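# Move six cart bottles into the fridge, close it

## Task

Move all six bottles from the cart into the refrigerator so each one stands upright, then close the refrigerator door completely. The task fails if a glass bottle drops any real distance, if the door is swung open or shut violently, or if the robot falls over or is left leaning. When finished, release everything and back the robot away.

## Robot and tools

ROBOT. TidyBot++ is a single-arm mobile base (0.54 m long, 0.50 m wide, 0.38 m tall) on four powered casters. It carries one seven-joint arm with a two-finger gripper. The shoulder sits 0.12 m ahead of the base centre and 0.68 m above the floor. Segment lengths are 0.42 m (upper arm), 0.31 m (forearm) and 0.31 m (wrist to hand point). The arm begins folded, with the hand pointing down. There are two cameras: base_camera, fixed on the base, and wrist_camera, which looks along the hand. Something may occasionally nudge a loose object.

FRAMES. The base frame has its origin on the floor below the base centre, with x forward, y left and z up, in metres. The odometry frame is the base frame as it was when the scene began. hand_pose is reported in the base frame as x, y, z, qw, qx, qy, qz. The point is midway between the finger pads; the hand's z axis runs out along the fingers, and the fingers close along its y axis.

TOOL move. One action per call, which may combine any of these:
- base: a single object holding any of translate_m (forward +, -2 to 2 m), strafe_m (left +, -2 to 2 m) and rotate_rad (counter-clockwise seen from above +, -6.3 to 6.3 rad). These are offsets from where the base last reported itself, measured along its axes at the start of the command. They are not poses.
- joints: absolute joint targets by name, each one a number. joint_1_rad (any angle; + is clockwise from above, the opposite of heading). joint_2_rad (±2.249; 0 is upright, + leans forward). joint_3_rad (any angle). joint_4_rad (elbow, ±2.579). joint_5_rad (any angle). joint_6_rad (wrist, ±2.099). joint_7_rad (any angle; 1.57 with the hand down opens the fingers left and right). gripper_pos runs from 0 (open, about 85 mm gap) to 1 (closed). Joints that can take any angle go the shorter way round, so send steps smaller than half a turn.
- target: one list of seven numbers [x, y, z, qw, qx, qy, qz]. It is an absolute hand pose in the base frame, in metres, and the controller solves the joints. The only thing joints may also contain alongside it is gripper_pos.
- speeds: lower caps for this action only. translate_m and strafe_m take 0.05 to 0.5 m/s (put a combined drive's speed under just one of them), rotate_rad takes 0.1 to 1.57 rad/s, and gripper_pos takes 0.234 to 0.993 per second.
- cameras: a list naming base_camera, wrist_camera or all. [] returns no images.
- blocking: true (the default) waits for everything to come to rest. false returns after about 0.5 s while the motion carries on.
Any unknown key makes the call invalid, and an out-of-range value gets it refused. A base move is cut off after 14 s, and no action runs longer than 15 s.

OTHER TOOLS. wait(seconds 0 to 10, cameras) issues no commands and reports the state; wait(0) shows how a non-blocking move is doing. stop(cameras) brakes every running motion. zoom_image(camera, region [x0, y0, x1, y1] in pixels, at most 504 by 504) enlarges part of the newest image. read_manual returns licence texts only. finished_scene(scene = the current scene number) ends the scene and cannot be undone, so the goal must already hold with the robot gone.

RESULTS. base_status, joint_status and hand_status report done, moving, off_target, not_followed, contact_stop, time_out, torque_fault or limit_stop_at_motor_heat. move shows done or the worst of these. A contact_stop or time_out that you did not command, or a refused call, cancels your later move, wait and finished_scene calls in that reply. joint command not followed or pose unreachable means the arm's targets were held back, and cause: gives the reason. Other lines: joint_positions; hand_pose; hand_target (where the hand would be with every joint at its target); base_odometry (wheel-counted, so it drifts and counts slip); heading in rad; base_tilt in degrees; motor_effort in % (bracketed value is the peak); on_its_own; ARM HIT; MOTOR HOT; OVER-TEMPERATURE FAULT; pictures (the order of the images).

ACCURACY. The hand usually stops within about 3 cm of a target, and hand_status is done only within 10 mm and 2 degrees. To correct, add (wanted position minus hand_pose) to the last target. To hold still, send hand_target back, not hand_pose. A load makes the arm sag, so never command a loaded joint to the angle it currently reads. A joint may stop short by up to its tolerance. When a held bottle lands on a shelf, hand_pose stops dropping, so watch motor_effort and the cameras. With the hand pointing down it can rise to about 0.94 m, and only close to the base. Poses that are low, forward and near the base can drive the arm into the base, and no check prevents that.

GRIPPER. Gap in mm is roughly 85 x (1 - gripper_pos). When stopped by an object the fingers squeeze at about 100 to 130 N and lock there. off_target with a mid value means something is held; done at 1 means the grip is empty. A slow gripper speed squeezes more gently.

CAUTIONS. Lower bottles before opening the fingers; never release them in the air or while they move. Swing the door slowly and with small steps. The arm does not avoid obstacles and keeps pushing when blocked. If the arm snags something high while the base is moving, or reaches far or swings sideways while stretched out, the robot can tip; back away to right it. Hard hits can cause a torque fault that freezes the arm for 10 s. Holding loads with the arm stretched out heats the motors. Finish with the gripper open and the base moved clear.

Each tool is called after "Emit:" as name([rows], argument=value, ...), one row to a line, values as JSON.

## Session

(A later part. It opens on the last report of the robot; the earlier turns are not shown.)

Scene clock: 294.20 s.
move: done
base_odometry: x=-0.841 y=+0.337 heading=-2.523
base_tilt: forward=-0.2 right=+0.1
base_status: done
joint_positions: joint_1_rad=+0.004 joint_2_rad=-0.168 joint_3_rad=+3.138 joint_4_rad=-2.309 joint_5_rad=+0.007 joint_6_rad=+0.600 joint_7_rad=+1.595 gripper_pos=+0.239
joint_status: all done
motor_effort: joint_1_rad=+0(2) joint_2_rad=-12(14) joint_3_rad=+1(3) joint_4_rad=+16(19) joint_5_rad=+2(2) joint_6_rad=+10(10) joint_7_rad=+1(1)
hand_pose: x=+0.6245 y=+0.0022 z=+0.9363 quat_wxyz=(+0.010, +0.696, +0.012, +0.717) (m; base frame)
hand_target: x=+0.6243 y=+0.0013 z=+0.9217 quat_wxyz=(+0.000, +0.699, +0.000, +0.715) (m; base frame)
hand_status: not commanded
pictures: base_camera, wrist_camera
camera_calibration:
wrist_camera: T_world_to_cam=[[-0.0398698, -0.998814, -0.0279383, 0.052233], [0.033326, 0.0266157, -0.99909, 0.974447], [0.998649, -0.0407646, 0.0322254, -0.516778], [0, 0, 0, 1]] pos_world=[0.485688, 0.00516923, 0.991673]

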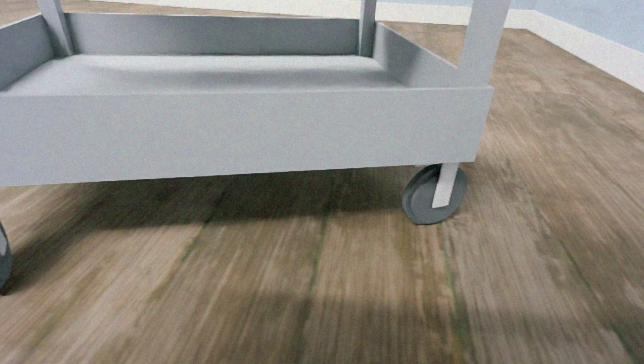

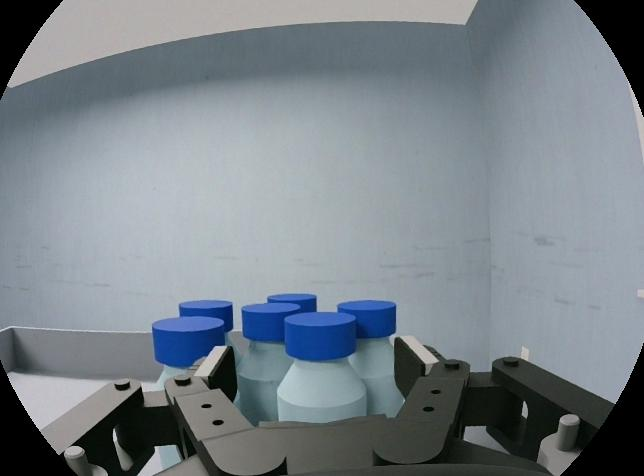

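Emit:
move(base={"translate_m":0.06,"strafe_m":-0.0075}, joints={"joint_4_rad":-2.39}, speeds={"translate_m":0.2})

Scene clock: 303.73 s.
move: done
base_odometry: x=-0.894 y=+0.308 heading=-2.522
base_tilt: forward=-0.2 right=+0.1
base_status: done
joint_positions: joint_1_rad=+0.004 joint_2_rad=-0.151 joint_3_rad=+3.138 joint_4_rad=-2.365 joint_5_rad=+0.007 joint_6_rad=+0.606 joint_7_rad=+1.595 gripper_pos=+0.239
joint_status: all done
motor_effort: joint_1_rad=+0(1) joint_2_rad=-12(15) joint_3_rad=+1(1) joint_4_rad=+16(17) joint_5_rad=+1(2) joint_6_rad=+9(10) joint_7_rad=+0(1)
hand_pose: x=+0.6183 y=+0.0022 z=+0.8975 quat_wxyz=(+0.010, +0.720, +0.012, +0.694) (m; base frame)
hand_target: x=+0.6147 y=+0.0013 z=+0.8936 quat_wxyz=(+0.000, +0.717, +0.000, +0.697) (m; base frame)
hand_status: not commanded
pictures: base_camera, wrist_camera
camera_calibration:
wrist_camera: T_world_to_cam=[[-0.0416472, -0.998811, -0.0253592, 0.0496751], [-0.0338035, 0.0267753, -0.99907, 0.977405], [0.99856, -0.0407512, -0.0348784, -0.448989], [0, 0, 0, 1]] pos_world=[0.483452, 0.00514888, 0.962095]

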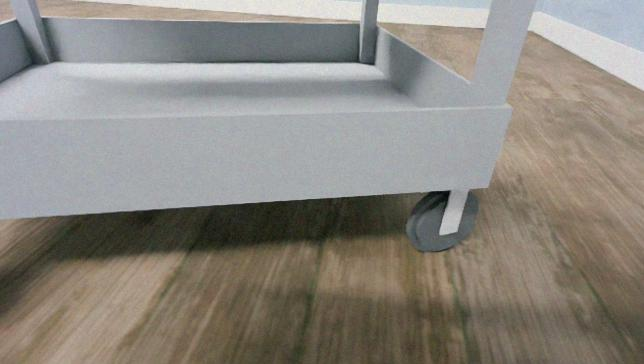

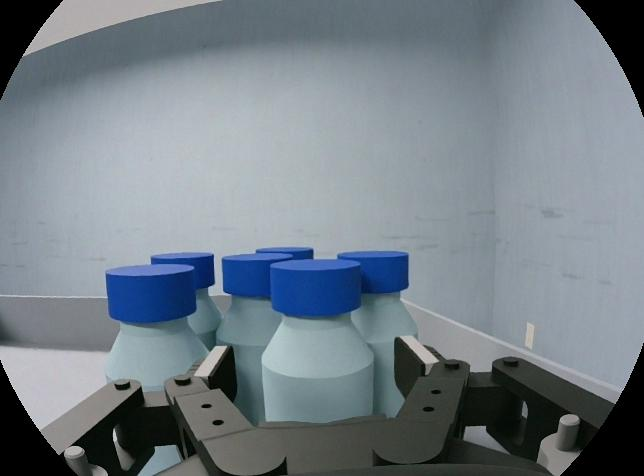

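Emit:
move(joints={"joint_4_rad":-2.36}, cameras=[])

Emit:
move(base={"translate_m":0.082,"strafe_m":-0.002}, speeds={"translate_m":0.1})

Scene clock: 313.33 s.
move: done
base_odometry: x=-0.894 y=+0.308 heading=-2.522
base_tilt: forward=-0.2 right=+0.1
base_status: not commanded
joint_positions: joint_1_rad=+0.004 joint_2_rad=-0.151 joint_3_rad=+3.138 joint_4_rad=-2.365 joint_5_rad=+0.007 joint_6_rad=+0.606 joint_7_rad=+1.595 gripper_pos=+0.239
joint_status: all done
motor_effort: joint_1_rad=+0(1) joint_2_rad=-12(13) joint_3_rad=+1(1) joint_4_rad=+16(16) joint_5_rad=+2(2) joint_6_rad=+9(10) joint_7_rad=+0(1)
hand_pose: x=+0.6183 y=+0.0022 z=+0.8976 quat_wxyz=(+0.010, +0.720, +0.012, +0.694) (m; base frame)
hand_target: x=+0.6206 y=+0.0013 z=+0.9104 quat_wxyz=(+0.000, +0.706, +0.000, +0.708) (m; base frame)
hand_status: not commanded
pictures: none
No camera images: "cameras" was empty.

Scene clock: 314.67 s.
move: done
base_odometry: x=-0.962 y=+0.262 heading=-2.522
base_tilt: forward=-0.2 right=+0.1
base_status: done
joint_positions: joint_1_rad=+0.004 joint_2_rad=-0.150 joint_3_rad=+3.138 joint_4_rad=-2.365 joint_5_rad=+0.007 joint_6_rad=+0.607 joint_7_rad=+1.595 gripper_pos=+0.239
joint_status: not commanded
motor_effort: joint_1_rad=-1(1) joint_2_rad=-12(14) joint_3_rad=+1(2) joint_4_rad=+16(17) joint_5_rad=+1(2) joint_6_rad=+9(10) joint_7_rad=+0(1)
hand_pose: x=+0.6185 y=+0.0022 z=+0.8972 quat_wxyz=(+0.010, +0.720, +0.012, +0.693) (m; base frame)
hand_target: x=+0.6206 y=+0.0013 z=+0.9104 quat_wxyz=(+0.000, +0.706, +0.000, +0.708) (m; base frame)
hand_status: not commanded
pictures: base_camera, wrist_camera
camera_calibration:
wrist_camera: T_world_to_cam=[[-0.0416605, -0.99881, -0.0253394, 0.0496672], [-0.0344096, 0.0267807, -0.999049, 0.977419], [0.998539, -0.040749, -0.0354843, -0.448706], [0, 0, 0, 1]] pos_world=[0.483752, 0.00514788, 0.961826]

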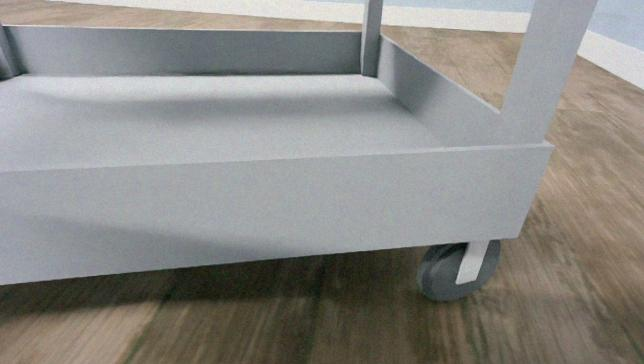

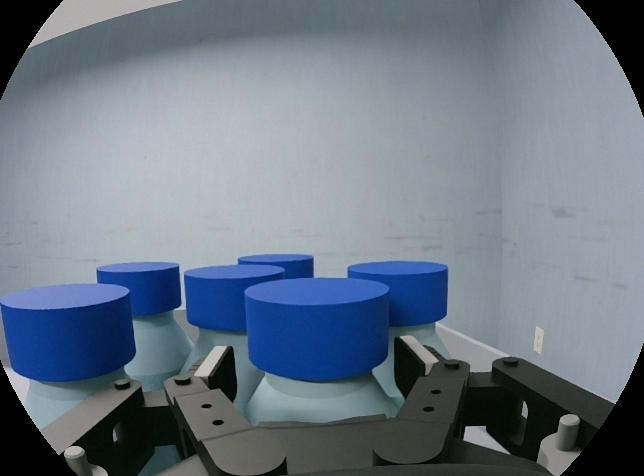

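Emit:
move(base={"translate_m":0.006}, speeds={"translate_m":0.1}, joints={"joint_4_rad":-2.335,"joint_6_rad":0.66})

Scene clock: 320.27 s.
move: done
base_odometry: x=-0.967 y=+0.258 heading=-2.522
base_tilt: forward=-0.2 right=+0.1
base_status: done
joint_positions: joint_1_rad=+0.004 joint_2_rad=-0.149 joint_3_rad=+3.138 joint_4_rad=-2.360 joint_5_rad=+0.007 joint_6_rad=+0.619 joint_7_rad=+1.595 gripper_pos=+0.239
joint_status: all done
motor_effort: joint_1_rad=+0(1) joint_2_rad=-13(16) joint_3_rad=+1(1) joint_4_rad=+16(17) joint_5_rad=+0(2) joint_6_rad=+9(10) joint_7_rad=+0(1)
hand_pose: x=+0.6199 y=+0.0022 z=+0.9036 quat_wxyz=(+0.010, +0.714, +0.012, +0.700) (m; base frame)
hand_target: x=+0.6250 y=+0.0013 z=+0.9289 quat_wxyz=(+0.000, +0.692, +0.000, +0.722) (m; base frame)
hand_status: not commanded
pictures: base_camera, wrist_camera
camera_calibration:
wrist_camera: T_world_to_cam=[[-0.0411462, -0.998813, -0.0260738, 0.0502563], [-0.017627, 0.0268175, -0.999485, 0.973853], [0.998998, -0.0406654, -0.0187096, -0.465298], [0, 0, 0, 1]] pos_world=[0.484066, 0.00515883, 0.965956]

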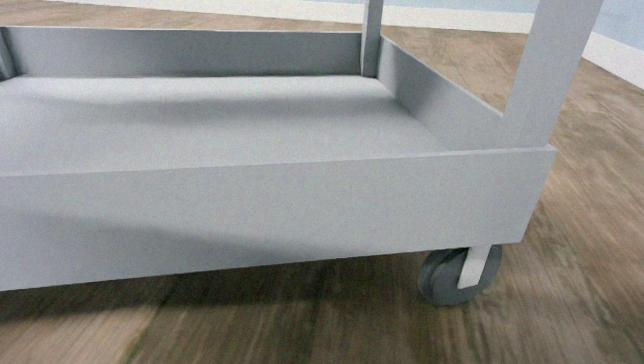

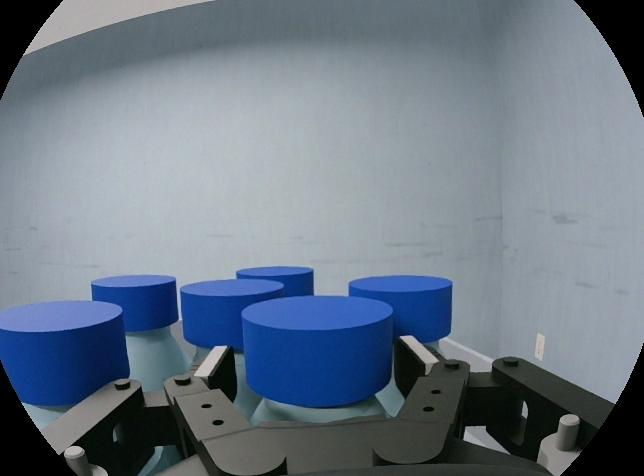

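Emit:
move(joints={"joint_4_rad":-2.312}, cameras=[])

Emit:
move(joints={"gripper_pos":0.45}, speeds={"gripper_pos":0.234})

Scene clock: 327.03 s.
move: done
base_odometry: x=-0.967 y=+0.258 heading=-2.522
base_tilt: forward=-0.2 right=+0.1
base_status: not commanded
joint_positions: joint_1_rad=+0.004 joint_2_rad=-0.149 joint_3_rad=+3.138 joint_4_rad=-2.349 joint_5_rad=+0.007 joint_6_rad=+0.620 joint_7_rad=+1.595 gripper_pos=+0.239
joint_status: all done
motor_effort: joint_1_rad=+0(0) joint_2_rad=-12(13) joint_3_rad=+1(1) joint_4_rad=+16(16) joint_5_rad=+1(1) joint_6_rad=+9(10) joint_7_rad=+0(1)
hand_pose: x=+0.6220 y=+0.0022 z=+0.9099 quat_wxyz=(+0.010, +0.710, +0.012, +0.704) (m; base frame)
hand_target: x=+0.6287 y=+0.0013 z=+0.9420 quat_wxyz=(+0.000, +0.684, +0.000, +0.730) (m; base frame)
hand_status: not commanded
pictures: none
No camera images: "cameras" was empty.

Scene clock: 328.23 s.
move: off_target
base_odometry: x=-0.967 y=+0.258 heading=-2.522
base_tilt: forward=-0.2 right=+0.1
base_status: not commanded
joint_positions: joint_1_rad=+0.004 joint_2_rad=-0.149 joint_3_rad=+3.139 joint_4_rad=-2.349 joint_5_rad=+0.007 joint_6_rad=+0.620 joint_7_rad=+1.595 gripper_pos=+0.419
joint_status: gripper_pos off_target (ended at +0.419, target +0.450)
motor_effort: joint_1_rad=+0(2) joint_2_rad=-11(13) joint_3_rad=+1(1) joint_4_rad=+17(17) joint_5_rad=+1(2) joint_6_rad=+9(11) joint_7_rad=+0(1)
hand_pose: x=+0.6220 y=+0.0017 z=+0.9099 quat_wxyz=(+0.010, +0.710, +0.012, +0.704) (m; base frame)
hand_target: x=+0.6287 y=+0.0013 z=+0.9420 quat_wxyz=(+0.000, +0.684, +0.000, +0.730) (m; base frame)
hand_status: not commanded
pictures: base_camera, wrist_camera
camera_calibration:
wrist_camera: T_world_to_cam=[[-0.0419009, -0.998765, -0.0267053, 0.0509768], [-0.00590203, 0.0269757, -0.999619, 0.97309], [0.999104, -0.0417273, -0.00702505, -0.477967], [0, 0, 0, 1]] pos_world=[0.485418, 0.00471971, 0.970723]

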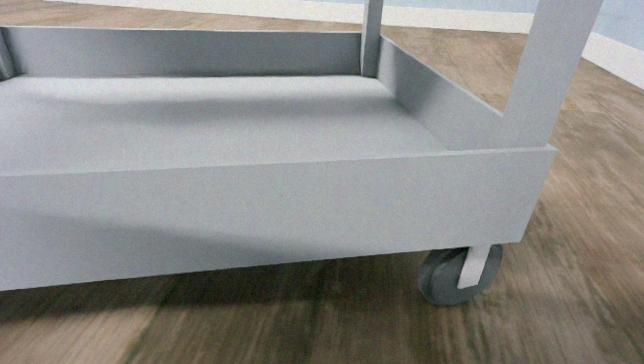

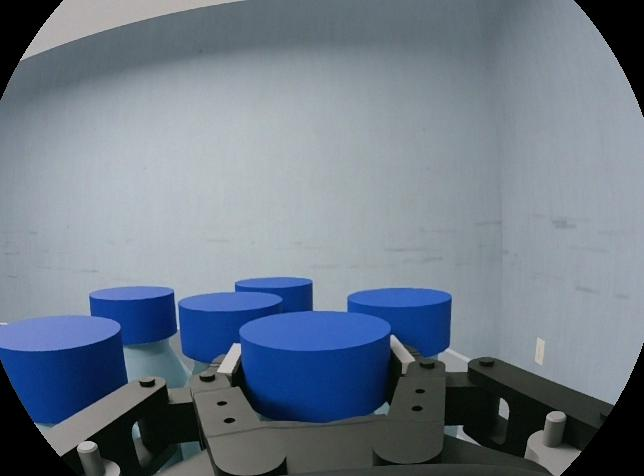

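Emit:
move(joints={"joint_2_rad":-0.346,"joint_4_rad":-1.8225,"joint_6_rad":-0.0535}, cameras=["wrist_camera"])

Emit:
move(base={"translate_m":-0.3}, cameras=[])

Emit:
move(base={"translate_m":0.467,"strafe_m":1.431,"rotate_rad":1.427})

Scene clock: 352.23 s.
move: off_target
base_odometry: x=-0.967 y=+0.258 heading=-2.522
base_tilt: forward=-0.2 right=+0.1
base_status: not commanded
joint_positions: joint_1_rad=+0.004 joint_2_rad=-0.317 joint_3_rad=+3.139 joint_4_rad=-1.900 joint_5_rad=+0.007 joint_6_rad=-0.022 joint_7_rad=+1.595 gripper_pos=+0.420
joint_status: joint_4_rad off_target (ended at -1.900, target -1.823); the others done
motor_effort: joint_1_rad=+0(1) joint_2_rad=-13(20) joint_3_rad=+1(1) joint_4_rad=+23(24) joint_5_rad=+0(2) joint_6_rad=+14(16) joint_7_rad=+0(1)
hand_pose: x=+0.6134 y=+0.0004 z=+1.0673 quat_wxyz=(+0.012, +0.719, +0.011, +0.695) (m; base frame)
hand_target: x=+0.6003 y=+0.0013 z=+1.1199 quat_wxyz=(+0.000, +0.693, +0.000, +0.721) (m; base frame)
hand_status: not commanded
pictures: wrist_camera
camera_calibration:
wrist_camera: T_world_to_cam=[[-0.0470794, -0.998607, -0.0238375, 0.0537027], [-0.0301325, 0.0252729, -0.999226, 1.14481], [0.998437, -0.0463247, -0.0312803, -0.442097], [0, 0, 0, 1]] pos_world=[0.47843, 0.00421526, 1.13137]

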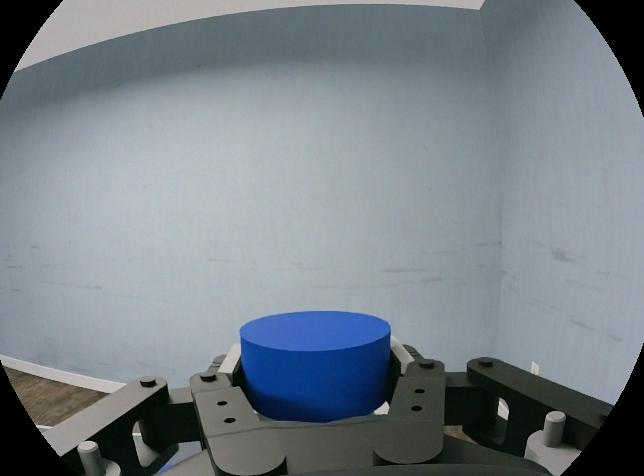

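Scene clock: 354.10 s.
move: done
base_odometry: x=-0.723 y=+0.433 heading=-2.522
base_tilt: forward=-0.2 right=+0.1
base_status: done
joint_positions: joint_1_rad=+0.004 joint_2_rad=-0.333 joint_3_rad=+3.140 joint_4_rad=-1.898 joint_5_rad=+0.007 joint_6_rad=-0.029 joint_7_rad=+1.595 gripper_pos=+0.420
joint_status: not commanded
motor_effort: joint_1_rad=+0(1) joint_2_rad=-12(18) joint_3_rad=+1(3) joint_4_rad=+23(24) joint_5_rad=+1(2) joint_6_rad=+14(15) joint_7_rad=+0(1)
hand_pose: x=+0.6072 y=+0.0003 z=+1.0736 quat_wxyz=(+0.012, +0.715, +0.011, +0.699) (m; base frame)
hand_target: x=+0.6003 y=+0.0013 z=+1.1199 quat_wxyz=(+0.000, +0.693, +0.000, +0.721) (m; base frame)
hand_status: not commanded
pictures: none
No camera images: "cameras" was empty.

Scene clock: 358.73 s.
move: done
base_odometry: x=-0.272 y=-1.004 heading=-1.094
base_tilt: forward=-0.2 right=+0.1
base_status: done
joint_positions: joint_1_rad=+0.004 joint_2_rad=-0.328 joint_3_rad=+3.142 joint_4_rad=-1.898 joint_5_rad=+0.007 joint_6_rad=-0.029 joint_7_rad=+1.595 gripper_pos=+0.420
joint_status: not commanded
motor_effort: joint_1_rad=+0(3) joint_2_rad=-13(16) joint_3_rad=+1(3) joint_4_rad=+23(24) joint_5_rad=+1(2) joint_6_rad=+14(14) joint_7_rad=+1(1)
hand_pose: x=+0.6090 y=-0.0008 z=+1.0713 quat_wxyz=(+0.013, +0.717, +0.010, +0.697) (m; base frame)
hand_target: x=+0.6003 y=+0.0013 z=+1.1199 quat_wxyz=(+0.000, +0.693, +0.000, +0.721) (m; base frame)
hand_status: not commanded
pictures: base_camera, wrist_camera
camera_calibration:
wrist_camera: T_world_to_cam=[[-0.0489903, -0.998493, -0.0247421, 0.054481], [-0.025176, 0.0259985, -0.999345, 1.14579], [0.998482, -0.0483353, -0.0264117, -0.442814], [0, 0, 0, 1]] pos_world=[0.473657, 0.00320642, 1.1347]

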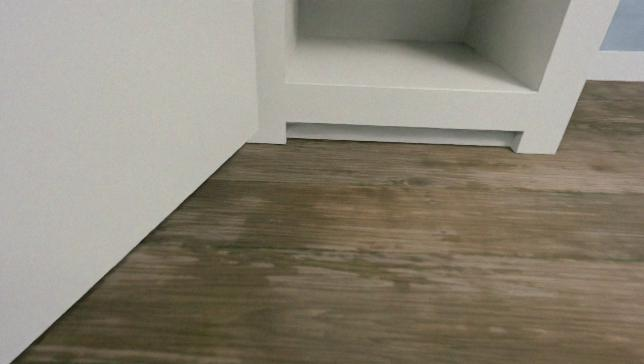

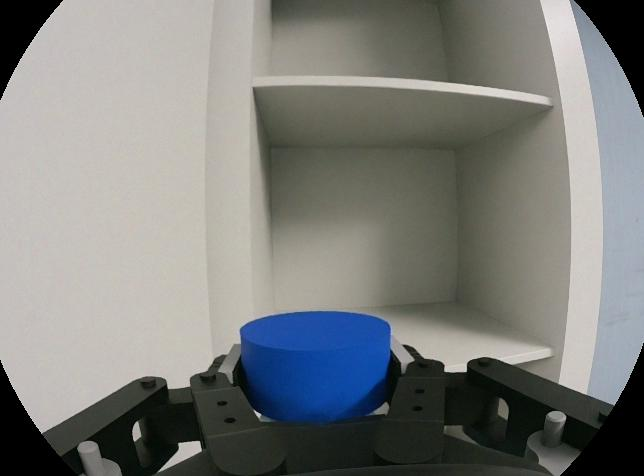

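Emit:
move(base={"strafe_m":-0.084,"rotate_rad":0.029}, cameras=[])

Emit:
move(base={"translate_m":0.3}, speeds={"translate_m":0.2})

Scene clock: 380.90 s.
move: done
base_odometry: x=-0.347 y=-1.042 heading=-1.065
base_tilt: forward=-0.2 right=+0.1
base_status: done
joint_positions: joint_1_rad=+0.002 joint_2_rad=-0.328 joint_3_rad=+3.146 joint_4_rad=-1.898 joint_5_rad=+0.007 joint_6_rad=-0.030 joint_7_rad=+1.595 gripper_pos=+0.420
joint_status: not commanded
motor_effort: joint_1_rad=+0(2) joint_2_rad=-14(14) joint_3_rad=+1(4) joint_4_rad=+23(23) joint_5_rad=+0(2) joint_6_rad=+14(15) joint_7_rad=+0(1)
hand_pose: x=+0.6090 y=-0.0027 z=+1.0712 quat_wxyz=(+0.013, +0.717, +0.008, +0.697) (m; base frame)
hand_target: x=+0.6003 y=+0.0013 z=+1.1199 quat_wxyz=(+0.000, +0.693, +0.000, +0.721) (m; base frame)
hand_status: not commanded
pictures: none
No camera images: "cameras" was empty.

Scene clock: 383.10 s.
move: done
base_odometry: x=-0.201 y=-1.305 heading=-1.065
base_tilt: forward=-0.2 right=+0.1
base_status: done
joint_positions: joint_1_rad=+0.002 joint_2_rad=-0.326 joint_3_rad=+3.146 joint_4_rad=-1.898 joint_5_rad=+0.007 joint_6_rad=-0.030 joint_7_rad=+1.595 gripper_pos=+0.420
joint_status: not commanded
motor_effort: joint_1_rad=+0(1) joint_2_rad=-12(16) joint_3_rad=+1(2) joint_4_rad=+23(24) joint_5_rad=+2(2) joint_6_rad=+14(15) joint_7_rad=+0(1)
hand_pose: x=+0.6100 y=-0.0028 z=+1.0699 quat_wxyz=(+0.013, +0.718, +0.008, +0.696) (m; base frame)
hand_target: x=+0.6003 y=+0.0013 z=+1.1199 quat_wxyz=(+0.000, +0.693, +0.000, +0.721) (m; base frame)
hand_status: not commanded
pictures: base_camera, wrist_camera
camera_calibration:
wrist_camera: T_world_to_cam=[[-0.0517546, -0.998317, -0.0261579, 0.055772], [-0.0282767, 0.0276474, -0.999218, 1.14631], [0.998259, -0.0509745, -0.02966, -0.440325], [0, 0, 0, 1]] pos_world=[0.474859, 0.00154019, 1.13382]

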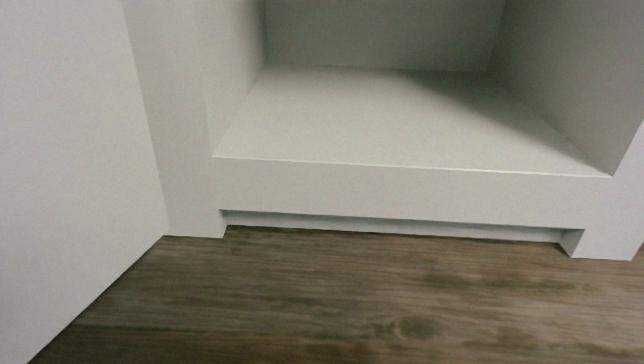

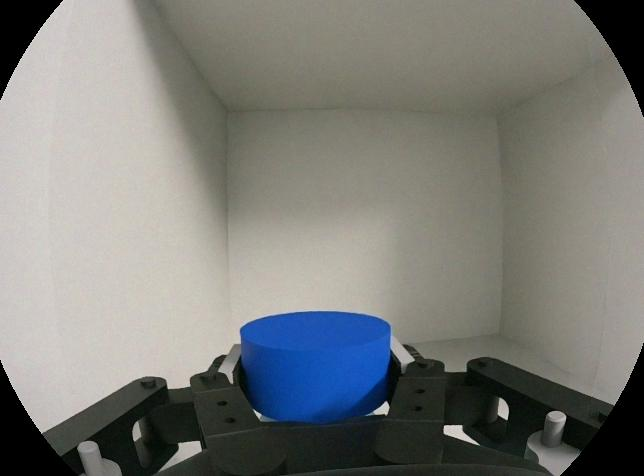

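Emit:
move(base={"translate_m":0.31}, speeds={"translate_m":0.22})

Emit:
move(joints={"joint_4_rad":-1.96,"joint_6_rad":0.095}, cameras=[])

Emit:
move(joints={"joint_4_rad":-1.99,"joint_6_rad":0.125}, cameras=[])

Scene clock: 395.33 s.
move: done
base_odometry: x=-0.051 y=-1.576 heading=-1.067
base_tilt: forward=-0.2 right=+0.2
base_status: done
joint_positions: joint_1_rad=+0.001 joint_2_rad=-0.320 joint_3_rad=+3.144 joint_4_rad=-1.892 joint_5_rad=+0.007 joint_6_rad=-0.037 joint_7_rad=+1.595 gripper_pos=+0.420
joint_status: not commanded
motor_effort: joint_1_rad=+0(7) joint_2_rad=-13(24) joint_3_rad=+0(10) joint_4_rad=+23(27) joint_5_rad=+1(2) joint_6_rad=+14(17) joint_7_rad=+0(1)
hand_pose: x=+0.6122 y=-0.0005 z=+1.0689 quat_wxyz=(+0.012, +0.720, +0.010, +0.693) (m; base frame)
hand_target: x=+0.6003 y=+0.0013 z=+1.1199 quat_wxyz=(+0.000, +0.693, +0.000, +0.721) (m; base frame)
hand_status: not commanded
pictures: base_camera, wrist_camera
camera_calibration:
wrist_camera: T_world_to_cam=[[-0.0480095, -0.998533, -0.0250417, 0.0546173], [-0.0343518, 0.0267064, -0.999053, 1.14883], [0.998256, -0.0471038, -0.0355836, -0.43616], [0, 0, 0, 1]] pos_world=[0.477485, 0.00331129, 1.13359]

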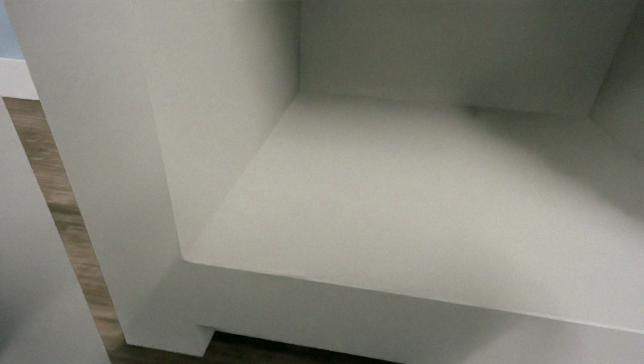

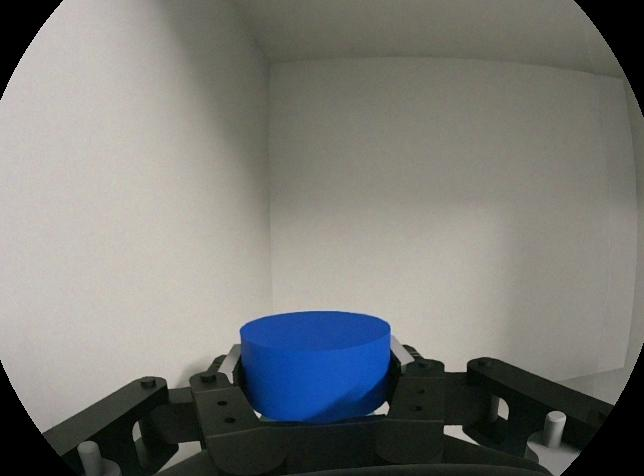

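Scene clock: 396.37 s.
move: done
base_odometry: x=-0.051 y=-1.576 heading=-1.067
base_tilt: forward=-0.2 right=+0.2
base_status: not commanded
joint_positions: joint_1_rad=+0.001 joint_2_rad=-0.320 joint_3_rad=+3.144 joint_4_rad=-1.963 joint_5_rad=+0.007 joint_6_rad=+0.025 joint_7_rad=+1.595 gripper_pos=+0.420
joint_status: all done
motor_effort: joint_1_rad=+0(1) joint_2_rad=-13(14) joint_3_rad=+1(1) joint_4_rad=+23(24) joint_5_rad=+1(2) joint_6_rad=+14(15) joint_7_rad=+0(1)
hand_pose: x=+0.6113 y=-0.0003 z=+1.0441 quat_wxyz=(+0.012, +0.723, +0.010, +0.690) (m; base frame)
hand_target: x=+0.6012 y=+0.0013 z=+1.0802 quat_wxyz=(+0.000, +0.689, +0.000, +0.725) (m; base frame)
hand_status: not commanded
pictures: none
No camera images: "cameras" was empty.

Scene clock: 397.00 s.
move: done
base_odometry: x=-0.051 y=-1.576 heading=-1.067
base_tilt: forward=-0.2 right=+0.2
base_status: not commanded
joint_positions: joint_1_rad=+0.001 joint_2_rad=-0.320 joint_3_rad=+3.144 joint_4_rad=-1.982 joint_5_rad=+0.007 joint_6_rad=+0.062 joint_7_rad=+1.595 gripper_pos=+0.420
joint_status: all done
motor_effort: joint_1_rad=+0(1) joint_2_rad=-12(13) joint_3_rad=+1(1) joint_4_rad=+22(23) joint_5_rad=+1(1) joint_6_rad=+13(15) joint_7_rad=+0(1)
hand_pose: x=+0.6110 y=-0.0003 z=+1.0432 quat_wxyz=(+0.012, +0.718, +0.010, +0.696) (m; base frame)
hand_target: x=+0.6007 y=+0.0013 z=+1.0708 quat_wxyz=(+0.000, +0.689, +0.000, +0.725) (m; base frame)
hand_status: not commanded
pictures: none
No camera images: "cameras" was empty.

Emit:
move(joints={"joint_4_rad":-1.8225,"joint_6_rad":-0.0535}, cameras=[])

Emit:
move(base={"translate_m":-0.3}, speeds={"translate_m":0.15})

Scene clock: 426.23 s.
move: off_target
base_odometry: x=-0.051 y=-1.576 heading=-1.067
base_tilt: forward=-0.2 right=+0.2
base_status: not commanded
joint_positions: joint_1_rad=+0.001 joint_2_rad=-0.320 joint_3_rad=+3.144 joint_4_rad=-1.899 joint_5_rad=+0.007 joint_6_rad=-0.026 joint_7_rad=+1.595 gripper_pos=+0.420
joint_status: joint_4_rad off_target (ended at -1.899, target -1.823); the others done
motor_effort: joint_1_rad=+0(0) joint_2_rad=-13(14) joint_3_rad=+1(1) joint_4_rad=+23(24) joint_5_rad=+0(2) joint_6_rad=+14(15) joint_7_rad=+0(1)
hand_pose: x=+0.6122 y=-0.0005 z=+1.0680 quat_wxyz=(+0.012, +0.719, +0.010, +0.695) (m; base frame)
hand_target: x=+0.6003 y=+0.0013 z=+1.1199 quat_wxyz=(+0.000, +0.693, +0.000, +0.721) (m; base frame)
hand_status: not commanded
pictures: none
No camera images: "cameras" was empty.

Scene clock: 428.87 s.
move: done
base_odometry: x=-0.196 y=-1.313 heading=-1.066
base_tilt: forward=-0.2 right=+0.1
base_status: done
joint_positions: joint_1_rad=+0.001 joint_2_rad=-0.325 joint_3_rad=+3.143 joint_4_rad=-1.899 joint_5_rad=+0.007 joint_6_rad=-0.027 joint_7_rad=+1.595 gripper_pos=+0.420
joint_status: not commanded
motor_effort: joint_1_rad=+0(2) joint_2_rad=-12(17) joint_3_rad=+1(5) joint_4_rad=+23(24) joint_5_rad=+2(2) joint_6_rad=+14(14) joint_7_rad=+0(1)
hand_pose: x=+0.6100 y=-0.0001 z=+1.0705 quat_wxyz=(+0.012, +0.717, +0.010, +0.696) (m; base frame)
hand_target: x=+0.6003 y=+0.0013 z=+1.1199 quat_wxyz=(+0.000, +0.693, +0.000, +0.721) (m; base frame)
hand_status: not commanded
pictures: base_camera, wrist_camera
camera_calibration:
wrist_camera: T_world_to_cam=[[-0.0470533, -0.998573, -0.0252621, 0.0546267], [-0.0259747, 0.0265047, -0.999311, 1.14548], [0.998555, -0.0463647, -0.0271847, -0.443079], [0, 0, 0, 1]] pos_world=[0.474763, 0.00364489, 1.13403]

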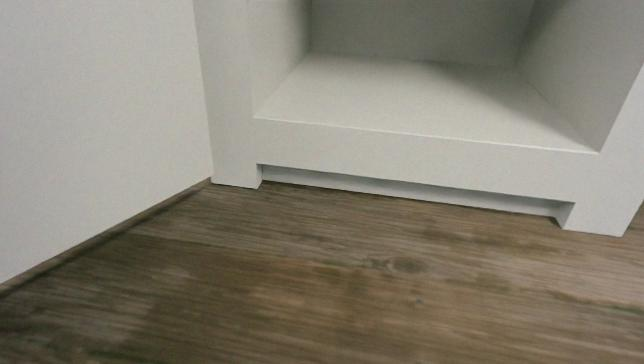

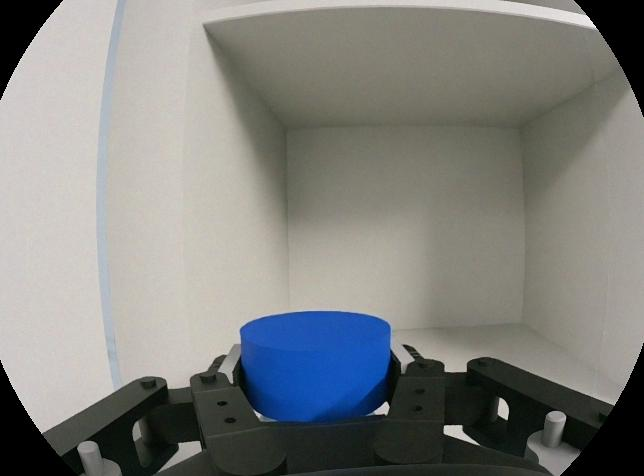

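Emit:
move(base={"rotate_rad":-0.074}, joints={"joint_2_rad":0.01,"joint_4_rad":-1.59,"joint_6_rad":0.06})

Scene clock: 442.90 s.
move: off_target
base_odometry: x=-0.196 y=-1.312 heading=-1.140
base_tilt: forward=-0.2 right=+0.1
base_status: done
joint_positions: joint_1_rad=+0.002 joint_2_rad=+0.011 joint_3_rad=+3.146 joint_4_rad=-1.683 joint_5_rad=+0.007 joint_6_rad=-0.013 joint_7_rad=+1.595 gripper_pos=+0.420
joint_status: joint_4_rad off_target (ended at -1.683, target -1.590); the others done
motor_effort: joint_1_rad=+0(2) joint_2_rad=-23(27) joint_3_rad=+1(3) joint_4_rad=+24(24) joint_5_rad=+2(2) joint_6_rad=+16(16) joint_7_rad=+1(1)
hand_pose: x=+0.7440 y=-0.0026 z=+1.0216 quat_wxyz=(+0.012, +0.754, +0.010, +0.657) (m; base frame)
hand_target: x=+0.7486 y=+0.0013 z=+1.1030 quat_wxyz=(+0.000, +0.696, +0.000, +0.718) (m; base frame)
hand_status: not commanded
pictures: base_camera, wrist_camera
camera_calibration:
wrist_camera: T_world_to_cam=[[-0.0532297, -0.998387, -0.0197648, 0.0561841], [-0.132109, 0.0266596, -0.990877, 1.17047], [0.989805, -0.0501329, -0.133315, -0.463348], [0, 0, 0, 1]] pos_world=[0.616245, 0.00166027, 1.09913]

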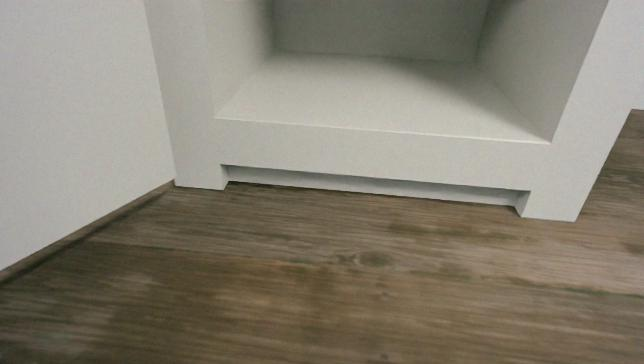

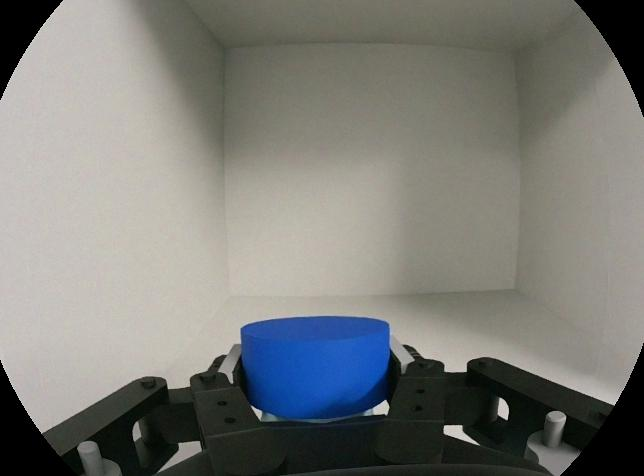

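Emit:
move(joints={"joint_2_rad":-0.03,"joint_4_rad":-1.50,"joint_6_rad":0.10})

Scene clock: 448.57 s.
move: off_target
base_odometry: x=-0.196 y=-1.312 heading=-1.140
base_tilt: forward=-0.2 right=+0.1
base_status: not commanded
joint_positions: joint_1_rad=+0.002 joint_2_rad=+0.003 joint_3_rad=+3.146 joint_4_rad=-1.570 joint_5_rad=+0.007 joint_6_rad=+0.040 joint_7_rad=+1.595 gripper_pos=+0.420
joint_status: joint_4_rad off_target (ended at -1.570, target -1.500); the others done
motor_effort: joint_1_rad=+0(0) joint_2_rad=-24(29) joint_3_rad=+1(1) joint_4_rad=+23(26) joint_5_rad=+0(2) joint_6_rad=+14(17) joint_7_rad=+0(1)
hand_pose: x=+0.7457 y=-0.0025 z=+1.1134 quat_wxyz=(+0.014, +0.694, +0.009, +0.720) (m; base frame)
hand_target: x=+0.7242 y=+0.0013 z=+1.1961 quat_wxyz=(+0.000, +0.633, +0.000, +0.774) (m; base frame)
hand_status: not commanded
pictures: base_camera, wrist_camera
camera_calibration:
wrist_camera: T_world_to_cam=[[-0.048707, -0.998431, -0.0276107, 0.0635547], [0.0410724, 0.025618, -0.998828, 1.14145], [0.997968, -0.049784, 0.0397602, -0.651581], [0, 0, 0, 1]] pos_world=[0.606471, 0.0017751, 1.16777]

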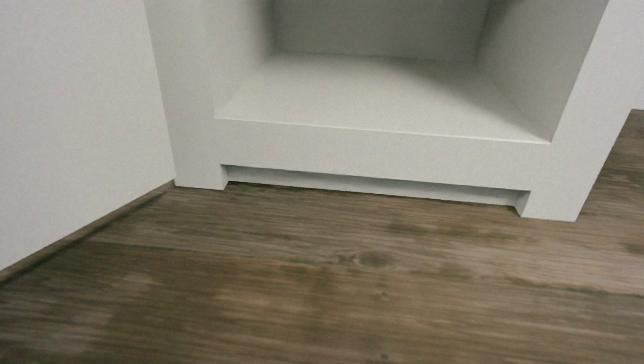

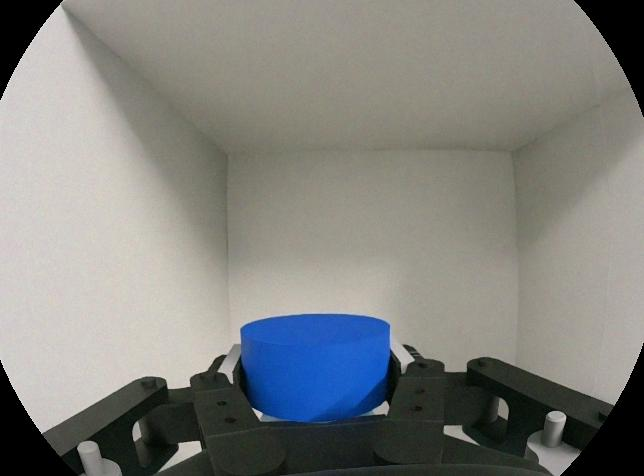

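Emit:
move(joints={"joint_4_rad":-1.55}, cameras=[])

Emit:
move(base={"translate_m":0.275}, speeds={"translate_m":0.18})

Scene clock: 458.53 s.
move: done
base_odometry: x=-0.196 y=-1.312 heading=-1.140
base_tilt: forward=-0.2 right=+0.1
base_status: not commanded
joint_positions: joint_1_rad=+0.002 joint_2_rad=+0.003 joint_3_rad=+3.146 joint_4_rad=-1.571 joint_5_rad=+0.007 joint_6_rad=+0.040 joint_7_rad=+1.595 gripper_pos=+0.420
joint_status: all done
motor_effort: joint_1_rad=+0(1) joint_2_rad=-25(25) joint_3_rad=+0(1) joint_4_rad=+23(23) joint_5_rad=+1(1) joint_6_rad=+14(14) joint_7_rad=+1(1)
hand_pose: x=+0.7457 y=-0.0025 z=+1.1127 quat_wxyz=(+0.013, +0.694, +0.009, +0.720) (m; base frame)
hand_target: x=+0.7281 y=+0.0013 z=+1.1651 quat_wxyz=(+0.000, +0.652, +0.000, +0.758) (m; base frame)
hand_status: not commanded
pictures: none
No camera images: "cameras" was empty.

Scene clock: 460.77 s.
move: done
base_odometry: x=-0.081 y=-1.563 heading=-1.142
base_tilt: forward=-0.2 right=+0.1
base_status: done
joint_positions: joint_1_rad=+0.002 joint_2_rad=-0.001 joint_3_rad=+3.146 joint_4_rad=-1.571 joint_5_rad=+0.007 joint_6_rad=+0.040 joint_7_rad=+1.595 gripper_pos=+0.420
joint_status: not commanded
motor_effort: joint_1_rad=+0(1) joint_2_rad=-25(28) joint_3_rad=+1(2) joint_4_rad=+23(24) joint_5_rad=+0(2) joint_6_rad=+13(14) joint_7_rad=+0(1)
hand_pose: x=+0.7439 y=-0.0021 z=+1.1153 quat_wxyz=(+0.013, +0.693, +0.009, +0.721) (m; base frame)
hand_target: x=+0.7281 y=+0.0013 z=+1.1651 quat_wxyz=(+0.000, +0.652, +0.000, +0.758) (m; base frame)
hand_status: not commanded
pictures: base_camera, wrist_camera
camera_calibration:
wrist_camera: T_world_to_cam=[[-0.0480959, -0.998457, -0.0277563, 0.0635605], [0.0440528, 0.0256411, -0.9987, 1.14103], [0.997871, -0.0492561, 0.0427516, -0.653122], [0, 0, 0, 1]] pos_world=[0.604523, 0.00203509, 1.16923]

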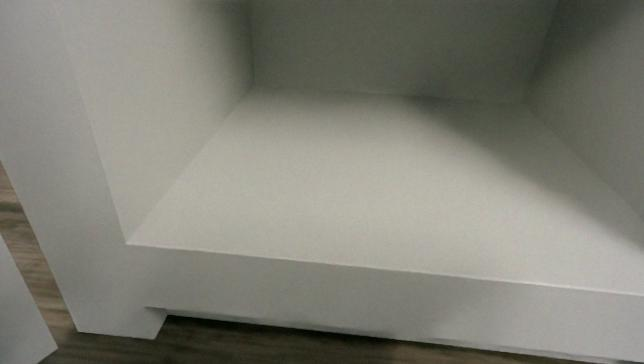

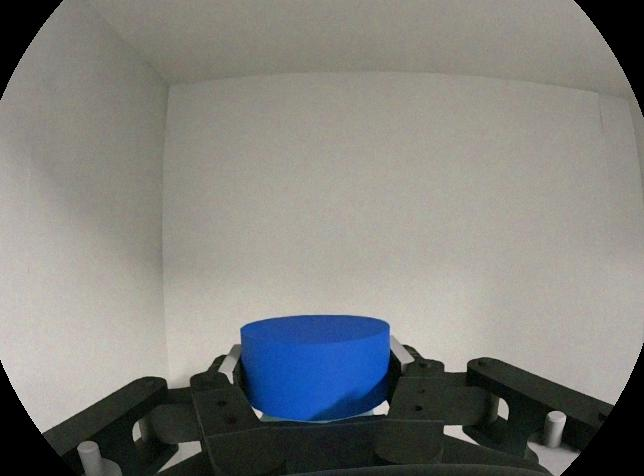

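Emit:
move(joints={"joint_4_rad":-1.68,"joint_6_rad":0.16}, cameras=[])

Emit:
move(joints={"joint_4_rad":-1.71,"joint_6_rad":0.19}, cameras=[])

Scene clock: 470.07 s.
move: done
base_odometry: x=-0.081 y=-1.563 heading=-1.142
base_tilt: forward=-0.2 right=+0.1
base_status: not commanded
joint_positions: joint_1_rad=+0.002 joint_2_rad=-0.001 joint_3_rad=+3.146 joint_4_rad=-1.684 joint_5_rad=+0.007 joint_6_rad=+0.088 joint_7_rad=+1.595 gripper_pos=+0.420
joint_status: all done
motor_effort: joint_1_rad=-1(1) joint_2_rad=-24(26) joint_3_rad=+1(1) joint_4_rad=+23(25) joint_5_rad=+0(2) joint_6_rad=+14(17) joint_7_rad=+1(1)
hand_pose: x=+0.7421 y=-0.0020 z=+1.0603 quat_wxyz=(+0.013, +0.715, +0.009, +0.699) (m; base frame)
hand_target: x=+0.7300 y=+0.0013 z=+1.1026 quat_wxyz=(+0.000, +0.678, +0.000, +0.735) (m; base frame)
hand_status: not commanded
pictures: none
No camera images: "cameras" was empty.

Scene clock: 470.73 s.
move: done
base_odometry: x=-0.081 y=-1.563 heading=-1.142
base_tilt: forward=-0.2 right=+0.1
base_status: not commanded
joint_positions: joint_1_rad=+0.002 joint_2_rad=-0.001 joint_3_rad=+3.146 joint_4_rad=-1.709 joint_5_rad=+0.007 joint_6_rad=+0.121 joint_7_rad=+1.595 gripper_pos=+0.420
joint_status: all done
motor_effort: joint_1_rad=+0(0) joint_2_rad=-25(26) joint_3_rad=+1(1) joint_4_rad=+23(24) joint_5_rad=+1(1) joint_6_rad=+14(15) joint_7_rad=+1(1)
hand_pose: x=+0.7412 y=-0.0019 z=+1.0549 quat_wxyz=(+0.013, +0.713, +0.009, +0.701) (m; base frame)
hand_target: x=+0.7291 y=+0.0013 z=+1.0933 quat_wxyz=(+0.000, +0.678, +0.000, +0.735) (m; base frame)
hand_status: not commanded
pictures: none
No camera images: "cameras" was empty.

Emit:
move(joints={"joint_4_rad":-1.745,"joint_6_rad":0.225}, cameras=[])

Emit:
move(joints={"joint_4_rad":-1.77,"joint_6_rad":0.25}, cameras=[])

Emit:
move(joints={"joint_4_rad":-1.79,"joint_6_rad":0.27}, cameras=[])

Scene clock: 476.83 s.
move: done
base_odometry: x=-0.081 y=-1.563 heading=-1.142
base_tilt: forward=-0.2 right=+0.1
base_status: not commanded
joint_positions: joint_1_rad=+0.002 joint_2_rad=-0.001 joint_3_rad=+3.146 joint_4_rad=-1.743 joint_5_rad=+0.007 joint_6_rad=+0.156 joint_7_rad=+1.595 gripper_pos=+0.420
joint_status: all done
motor_effort: joint_1_rad=+0(1) joint_2_rad=-24(25) joint_3_rad=+1(1) joint_4_rad=+22(24) joint_5_rad=+2(2) joint_6_rad=+14(15) joint_7_rad=+1(1)
hand_pose: x=+0.7396 y=-0.0018 z=+1.0448 quat_wxyz=(+0.013, +0.712, +0.010, +0.702) (m; base frame)
hand_target: x=+0.7278 y=+0.0013 z=+1.0823 quat_wxyz=(+0.000, +0.678, +0.000, +0.735) (m; base frame)
hand_status: not commanded
pictures: none
No camera images: "cameras" was empty.

Scene clock: 477.43 s.
move: done
base_odometry: x=-0.081 y=-1.563 heading=-1.142
base_tilt: forward=-0.2 right=+0.1
base_status: not commanded
joint_positions: joint_1_rad=+0.002 joint_2_rad=-0.001 joint_3_rad=+3.146 joint_4_rad=-1.759 joint_5_rad=+0.007 joint_6_rad=+0.188 joint_7_rad=+1.595 gripper_pos=+0.420
joint_status: all done
motor_effort: joint_1_rad=+0(0) joint_2_rad=-23(24) joint_3_rad=+1(1) joint_4_rad=+22(22) joint_5_rad=+1(1) joint_6_rad=+13(14) joint_7_rad=+0(1)
hand_pose: x=+0.7386 y=-0.0018 z=+1.0444 quat_wxyz=(+0.013, +0.707, +0.010, +0.707) (m; base frame)
hand_target: x=+0.7265 y=+0.0013 z=+1.0746 quat_wxyz=(+0.000, +0.678, +0.000, +0.735) (m; base frame)
hand_status: not commanded
pictures: none
No camera images: "cameras" was empty.

Scene clock: 478.00 s.
move: done
base_odometry: x=-0.081 y=-1.563 heading=-1.142
base_tilt: forward=-0.2 right=+0.1
base_status: not commanded
joint_positions: joint_1_rad=+0.002 joint_2_rad=-0.002 joint_3_rad=+3.146 joint_4_rad=-1.774 joint_5_rad=+0.007 joint_6_rad=+0.215 joint_7_rad=+1.595 gripper_pos=+0.420
joint_status: all done
motor_effort: joint_1_rad=+0(1) joint_2_rad=-21(23) joint_3_rad=+1(1) joint_4_rad=+21(22) joint_5_rad=+1(1) joint_6_rad=+12(13) joint_7_rad=+0(1)
hand_pose: x=+0.7376 y=-0.0017 z=+1.0440 quat_wxyz=(+0.013, +0.702, +0.010, +0.712) (m; base frame)
hand_target: x=+0.7254 y=+0.0013 z=+1.0684 quat_wxyz=(+0.000, +0.678, +0.000, +0.735) (m; base frame)
hand_status: not commanded
pictures: none
No camera images: "cameras" was empty.

Emit:
move(joints={"gripper_pos":0.2}, speeds={"gripper_pos":0.25})

Scene clock: 483.80 s.
move: done
base_odometry: x=-0.081 y=-1.563 heading=-1.142
base_tilt: forward=-0.2 right=+0.1
base_status: not commanded
joint_positions: joint_1_rad=+0.002 joint_2_rad=-0.016 joint_3_rad=+3.146 joint_4_rad=-1.774 joint_5_rad=+0.007 joint_6_rad=+0.233 joint_7_rad=+1.595 gripper_pos=+0.200
joint_status: all done
motor_effort: joint_1_rad=+0(1) joint_2_rad=-19(23) joint_3_rad=+0(1) joint_4_rad=+18(21) joint_5_rad=+1(2) joint_6_rad=+9(13) joint_7_rad=+1(1)
hand_pose: x=+0.7323 y=-0.0017 z=+1.0579 quat_wxyz=(+0.013, +0.691, +0.009, +0.723) (m; base frame)
hand_target: x=+0.7254 y=+0.0013 z=+1.0684 quat_wxyz=(+0.000, +0.678, +0.000, +0.735) (m; base frame)
hand_status: not commanded
pictures: base_camera, wrist_camera
camera_calibration:
wrist_camera: T_world_to_cam=[[-0.0465315, -0.99852, -0.0281465, 0.0611633], [0.0487453, 0.0258737, -0.998476, 1.08051], [0.997727, -0.0478326, 0.0474692, -0.643925], [0, 0, 0, 1]] pos_world=[0.592638, 0.00231536, 1.11115]

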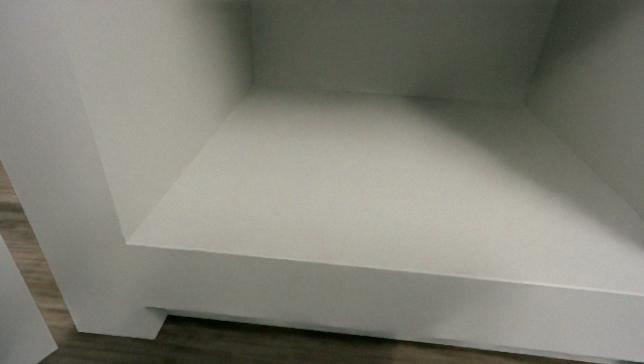

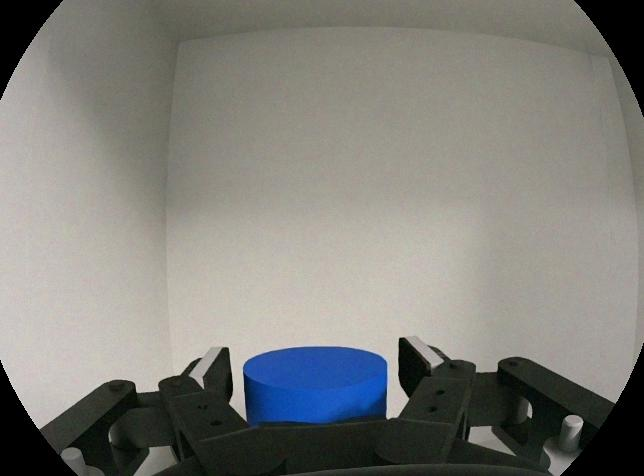

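Emit:
move(base={"translate_m":-0.35}, speeds={"translate_m":0.3})

Emit:
move(base={"translate_m":-1.56,"strafe_m":0.506,"rotate_rad":-1.39}, joints={"joint_2_rad":-0.146,"joint_4_rad":-2.34,"joint_6_rad":0.67,"gripper_pos":0.24})

Scene clock: 509.67 s.
move: done
base_odometry: x=-0.227 y=-1.244 heading=-1.142
base_tilt: forward=-0.2 right=+0.1
base_status: done
joint_positions: joint_1_rad=+0.002 joint_2_rad=-0.029 joint_3_rad=+3.145 joint_4_rad=-1.774 joint_5_rad=+0.007 joint_6_rad=+0.233 joint_7_rad=+1.595 gripper_pos=+0.200
joint_status: not commanded
motor_effort: joint_1_rad=+0(3) joint_2_rad=-19(24) joint_3_rad=+1(3) joint_4_rad=+18(19) joint_5_rad=+2(2) joint_6_rad=+9(10) joint_7_rad=+0(1)
hand_pose: x=+0.7271 y=-0.0014 z=+1.0663 quat_wxyz=(+0.013, +0.686, +0.010, +0.728) (m; base frame)
hand_target: x=+0.7254 y=+0.0013 z=+1.0684 quat_wxyz=(+0.000, +0.678, +0.000, +0.735) (m; base frame)
hand_status: not commanded
pictures: base_camera, wrist_camera
camera_calibration:
wrist_camera: T_world_to_cam=[[-0.0456624, -0.998543, -0.0287581, 0.0614781], [0.0626764, 0.0258677, -0.997699, 1.07823], [0.996989, -0.0473597, 0.0614039, -0.653439], [0, 0, 0, 1]] pos_world=[0.586699, 0.00255056, 1.11764]

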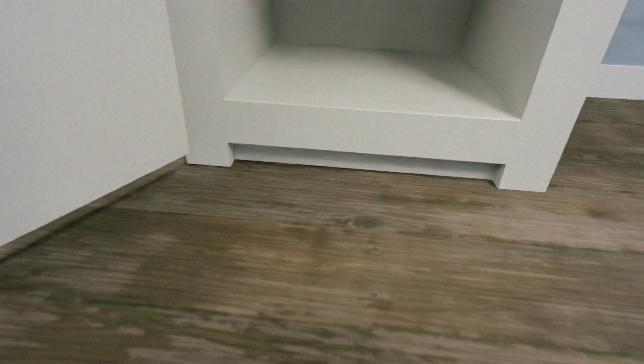

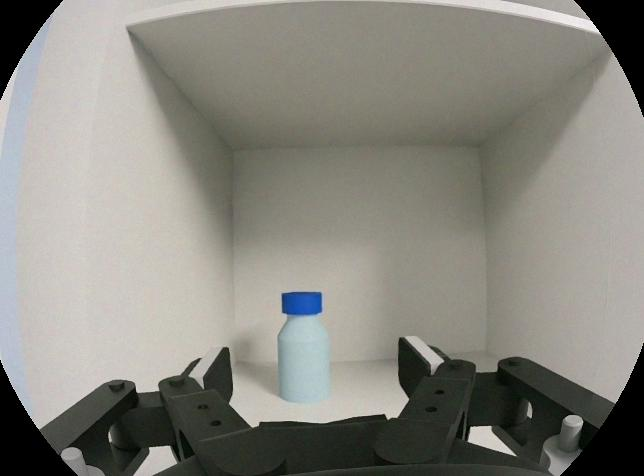

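Scene clock: 514.63 s.
move: done
base_odometry: x=-0.415 y=+0.385 heading=-2.533
base_tilt: forward=-0.2 right=+0.1
base_status: done
joint_positions: joint_1_rad=+0.001 joint_2_rad=-0.133 joint_3_rad=+3.142 joint_4_rad=-2.310 joint_5_rad=+0.007 joint_6_rad=+0.627 joint_7_rad=+1.595 gripper_pos=+0.239
joint_status: all done
motor_effort: joint_1_rad=+0(3) joint_2_rad=-13(21) joint_3_rad=+1(4) joint_4_rad=+16(18) joint_5_rad=+1(3) joint_6_rad=+9(11) joint_7_rad=+0(1)
hand_pose: x=+0.6328 y=+0.0016 z=+0.9265 quat_wxyz=(+0.010, +0.699, +0.011, +0.715) (m; base frame)
hand_target: x=+0.6240 y=+0.0013 z=+0.9292 quat_wxyz=(+0.000, +0.690, +0.000, +0.723) (m; base frame)
hand_status: not commanded
pictures: base_camera, wrist_camera
camera_calibration:
wrist_camera: T_world_to_cam=[[-0.0408863, -0.998761, -0.0283789, 0.0527293], [0.0248383, 0.0273779, -0.999317, 0.969939], [0.998855, -0.0415632, 0.0236881, -0.516949], [0, 0, 0, 1]] pos_world=[0.494422, 0.00462305, 0.983018]

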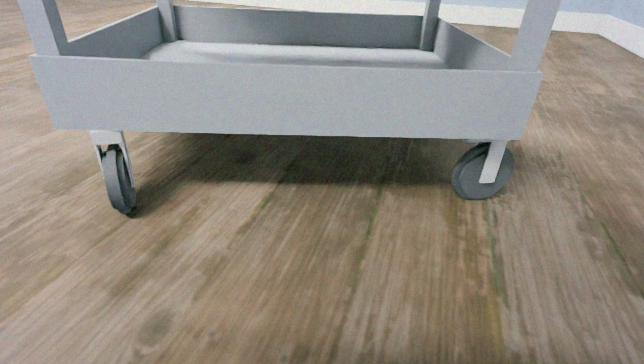

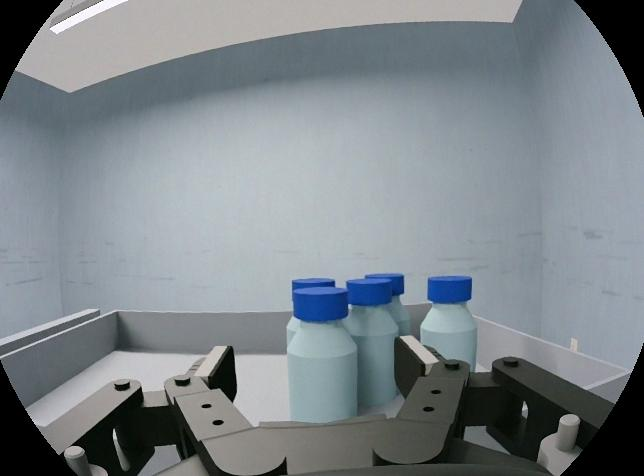

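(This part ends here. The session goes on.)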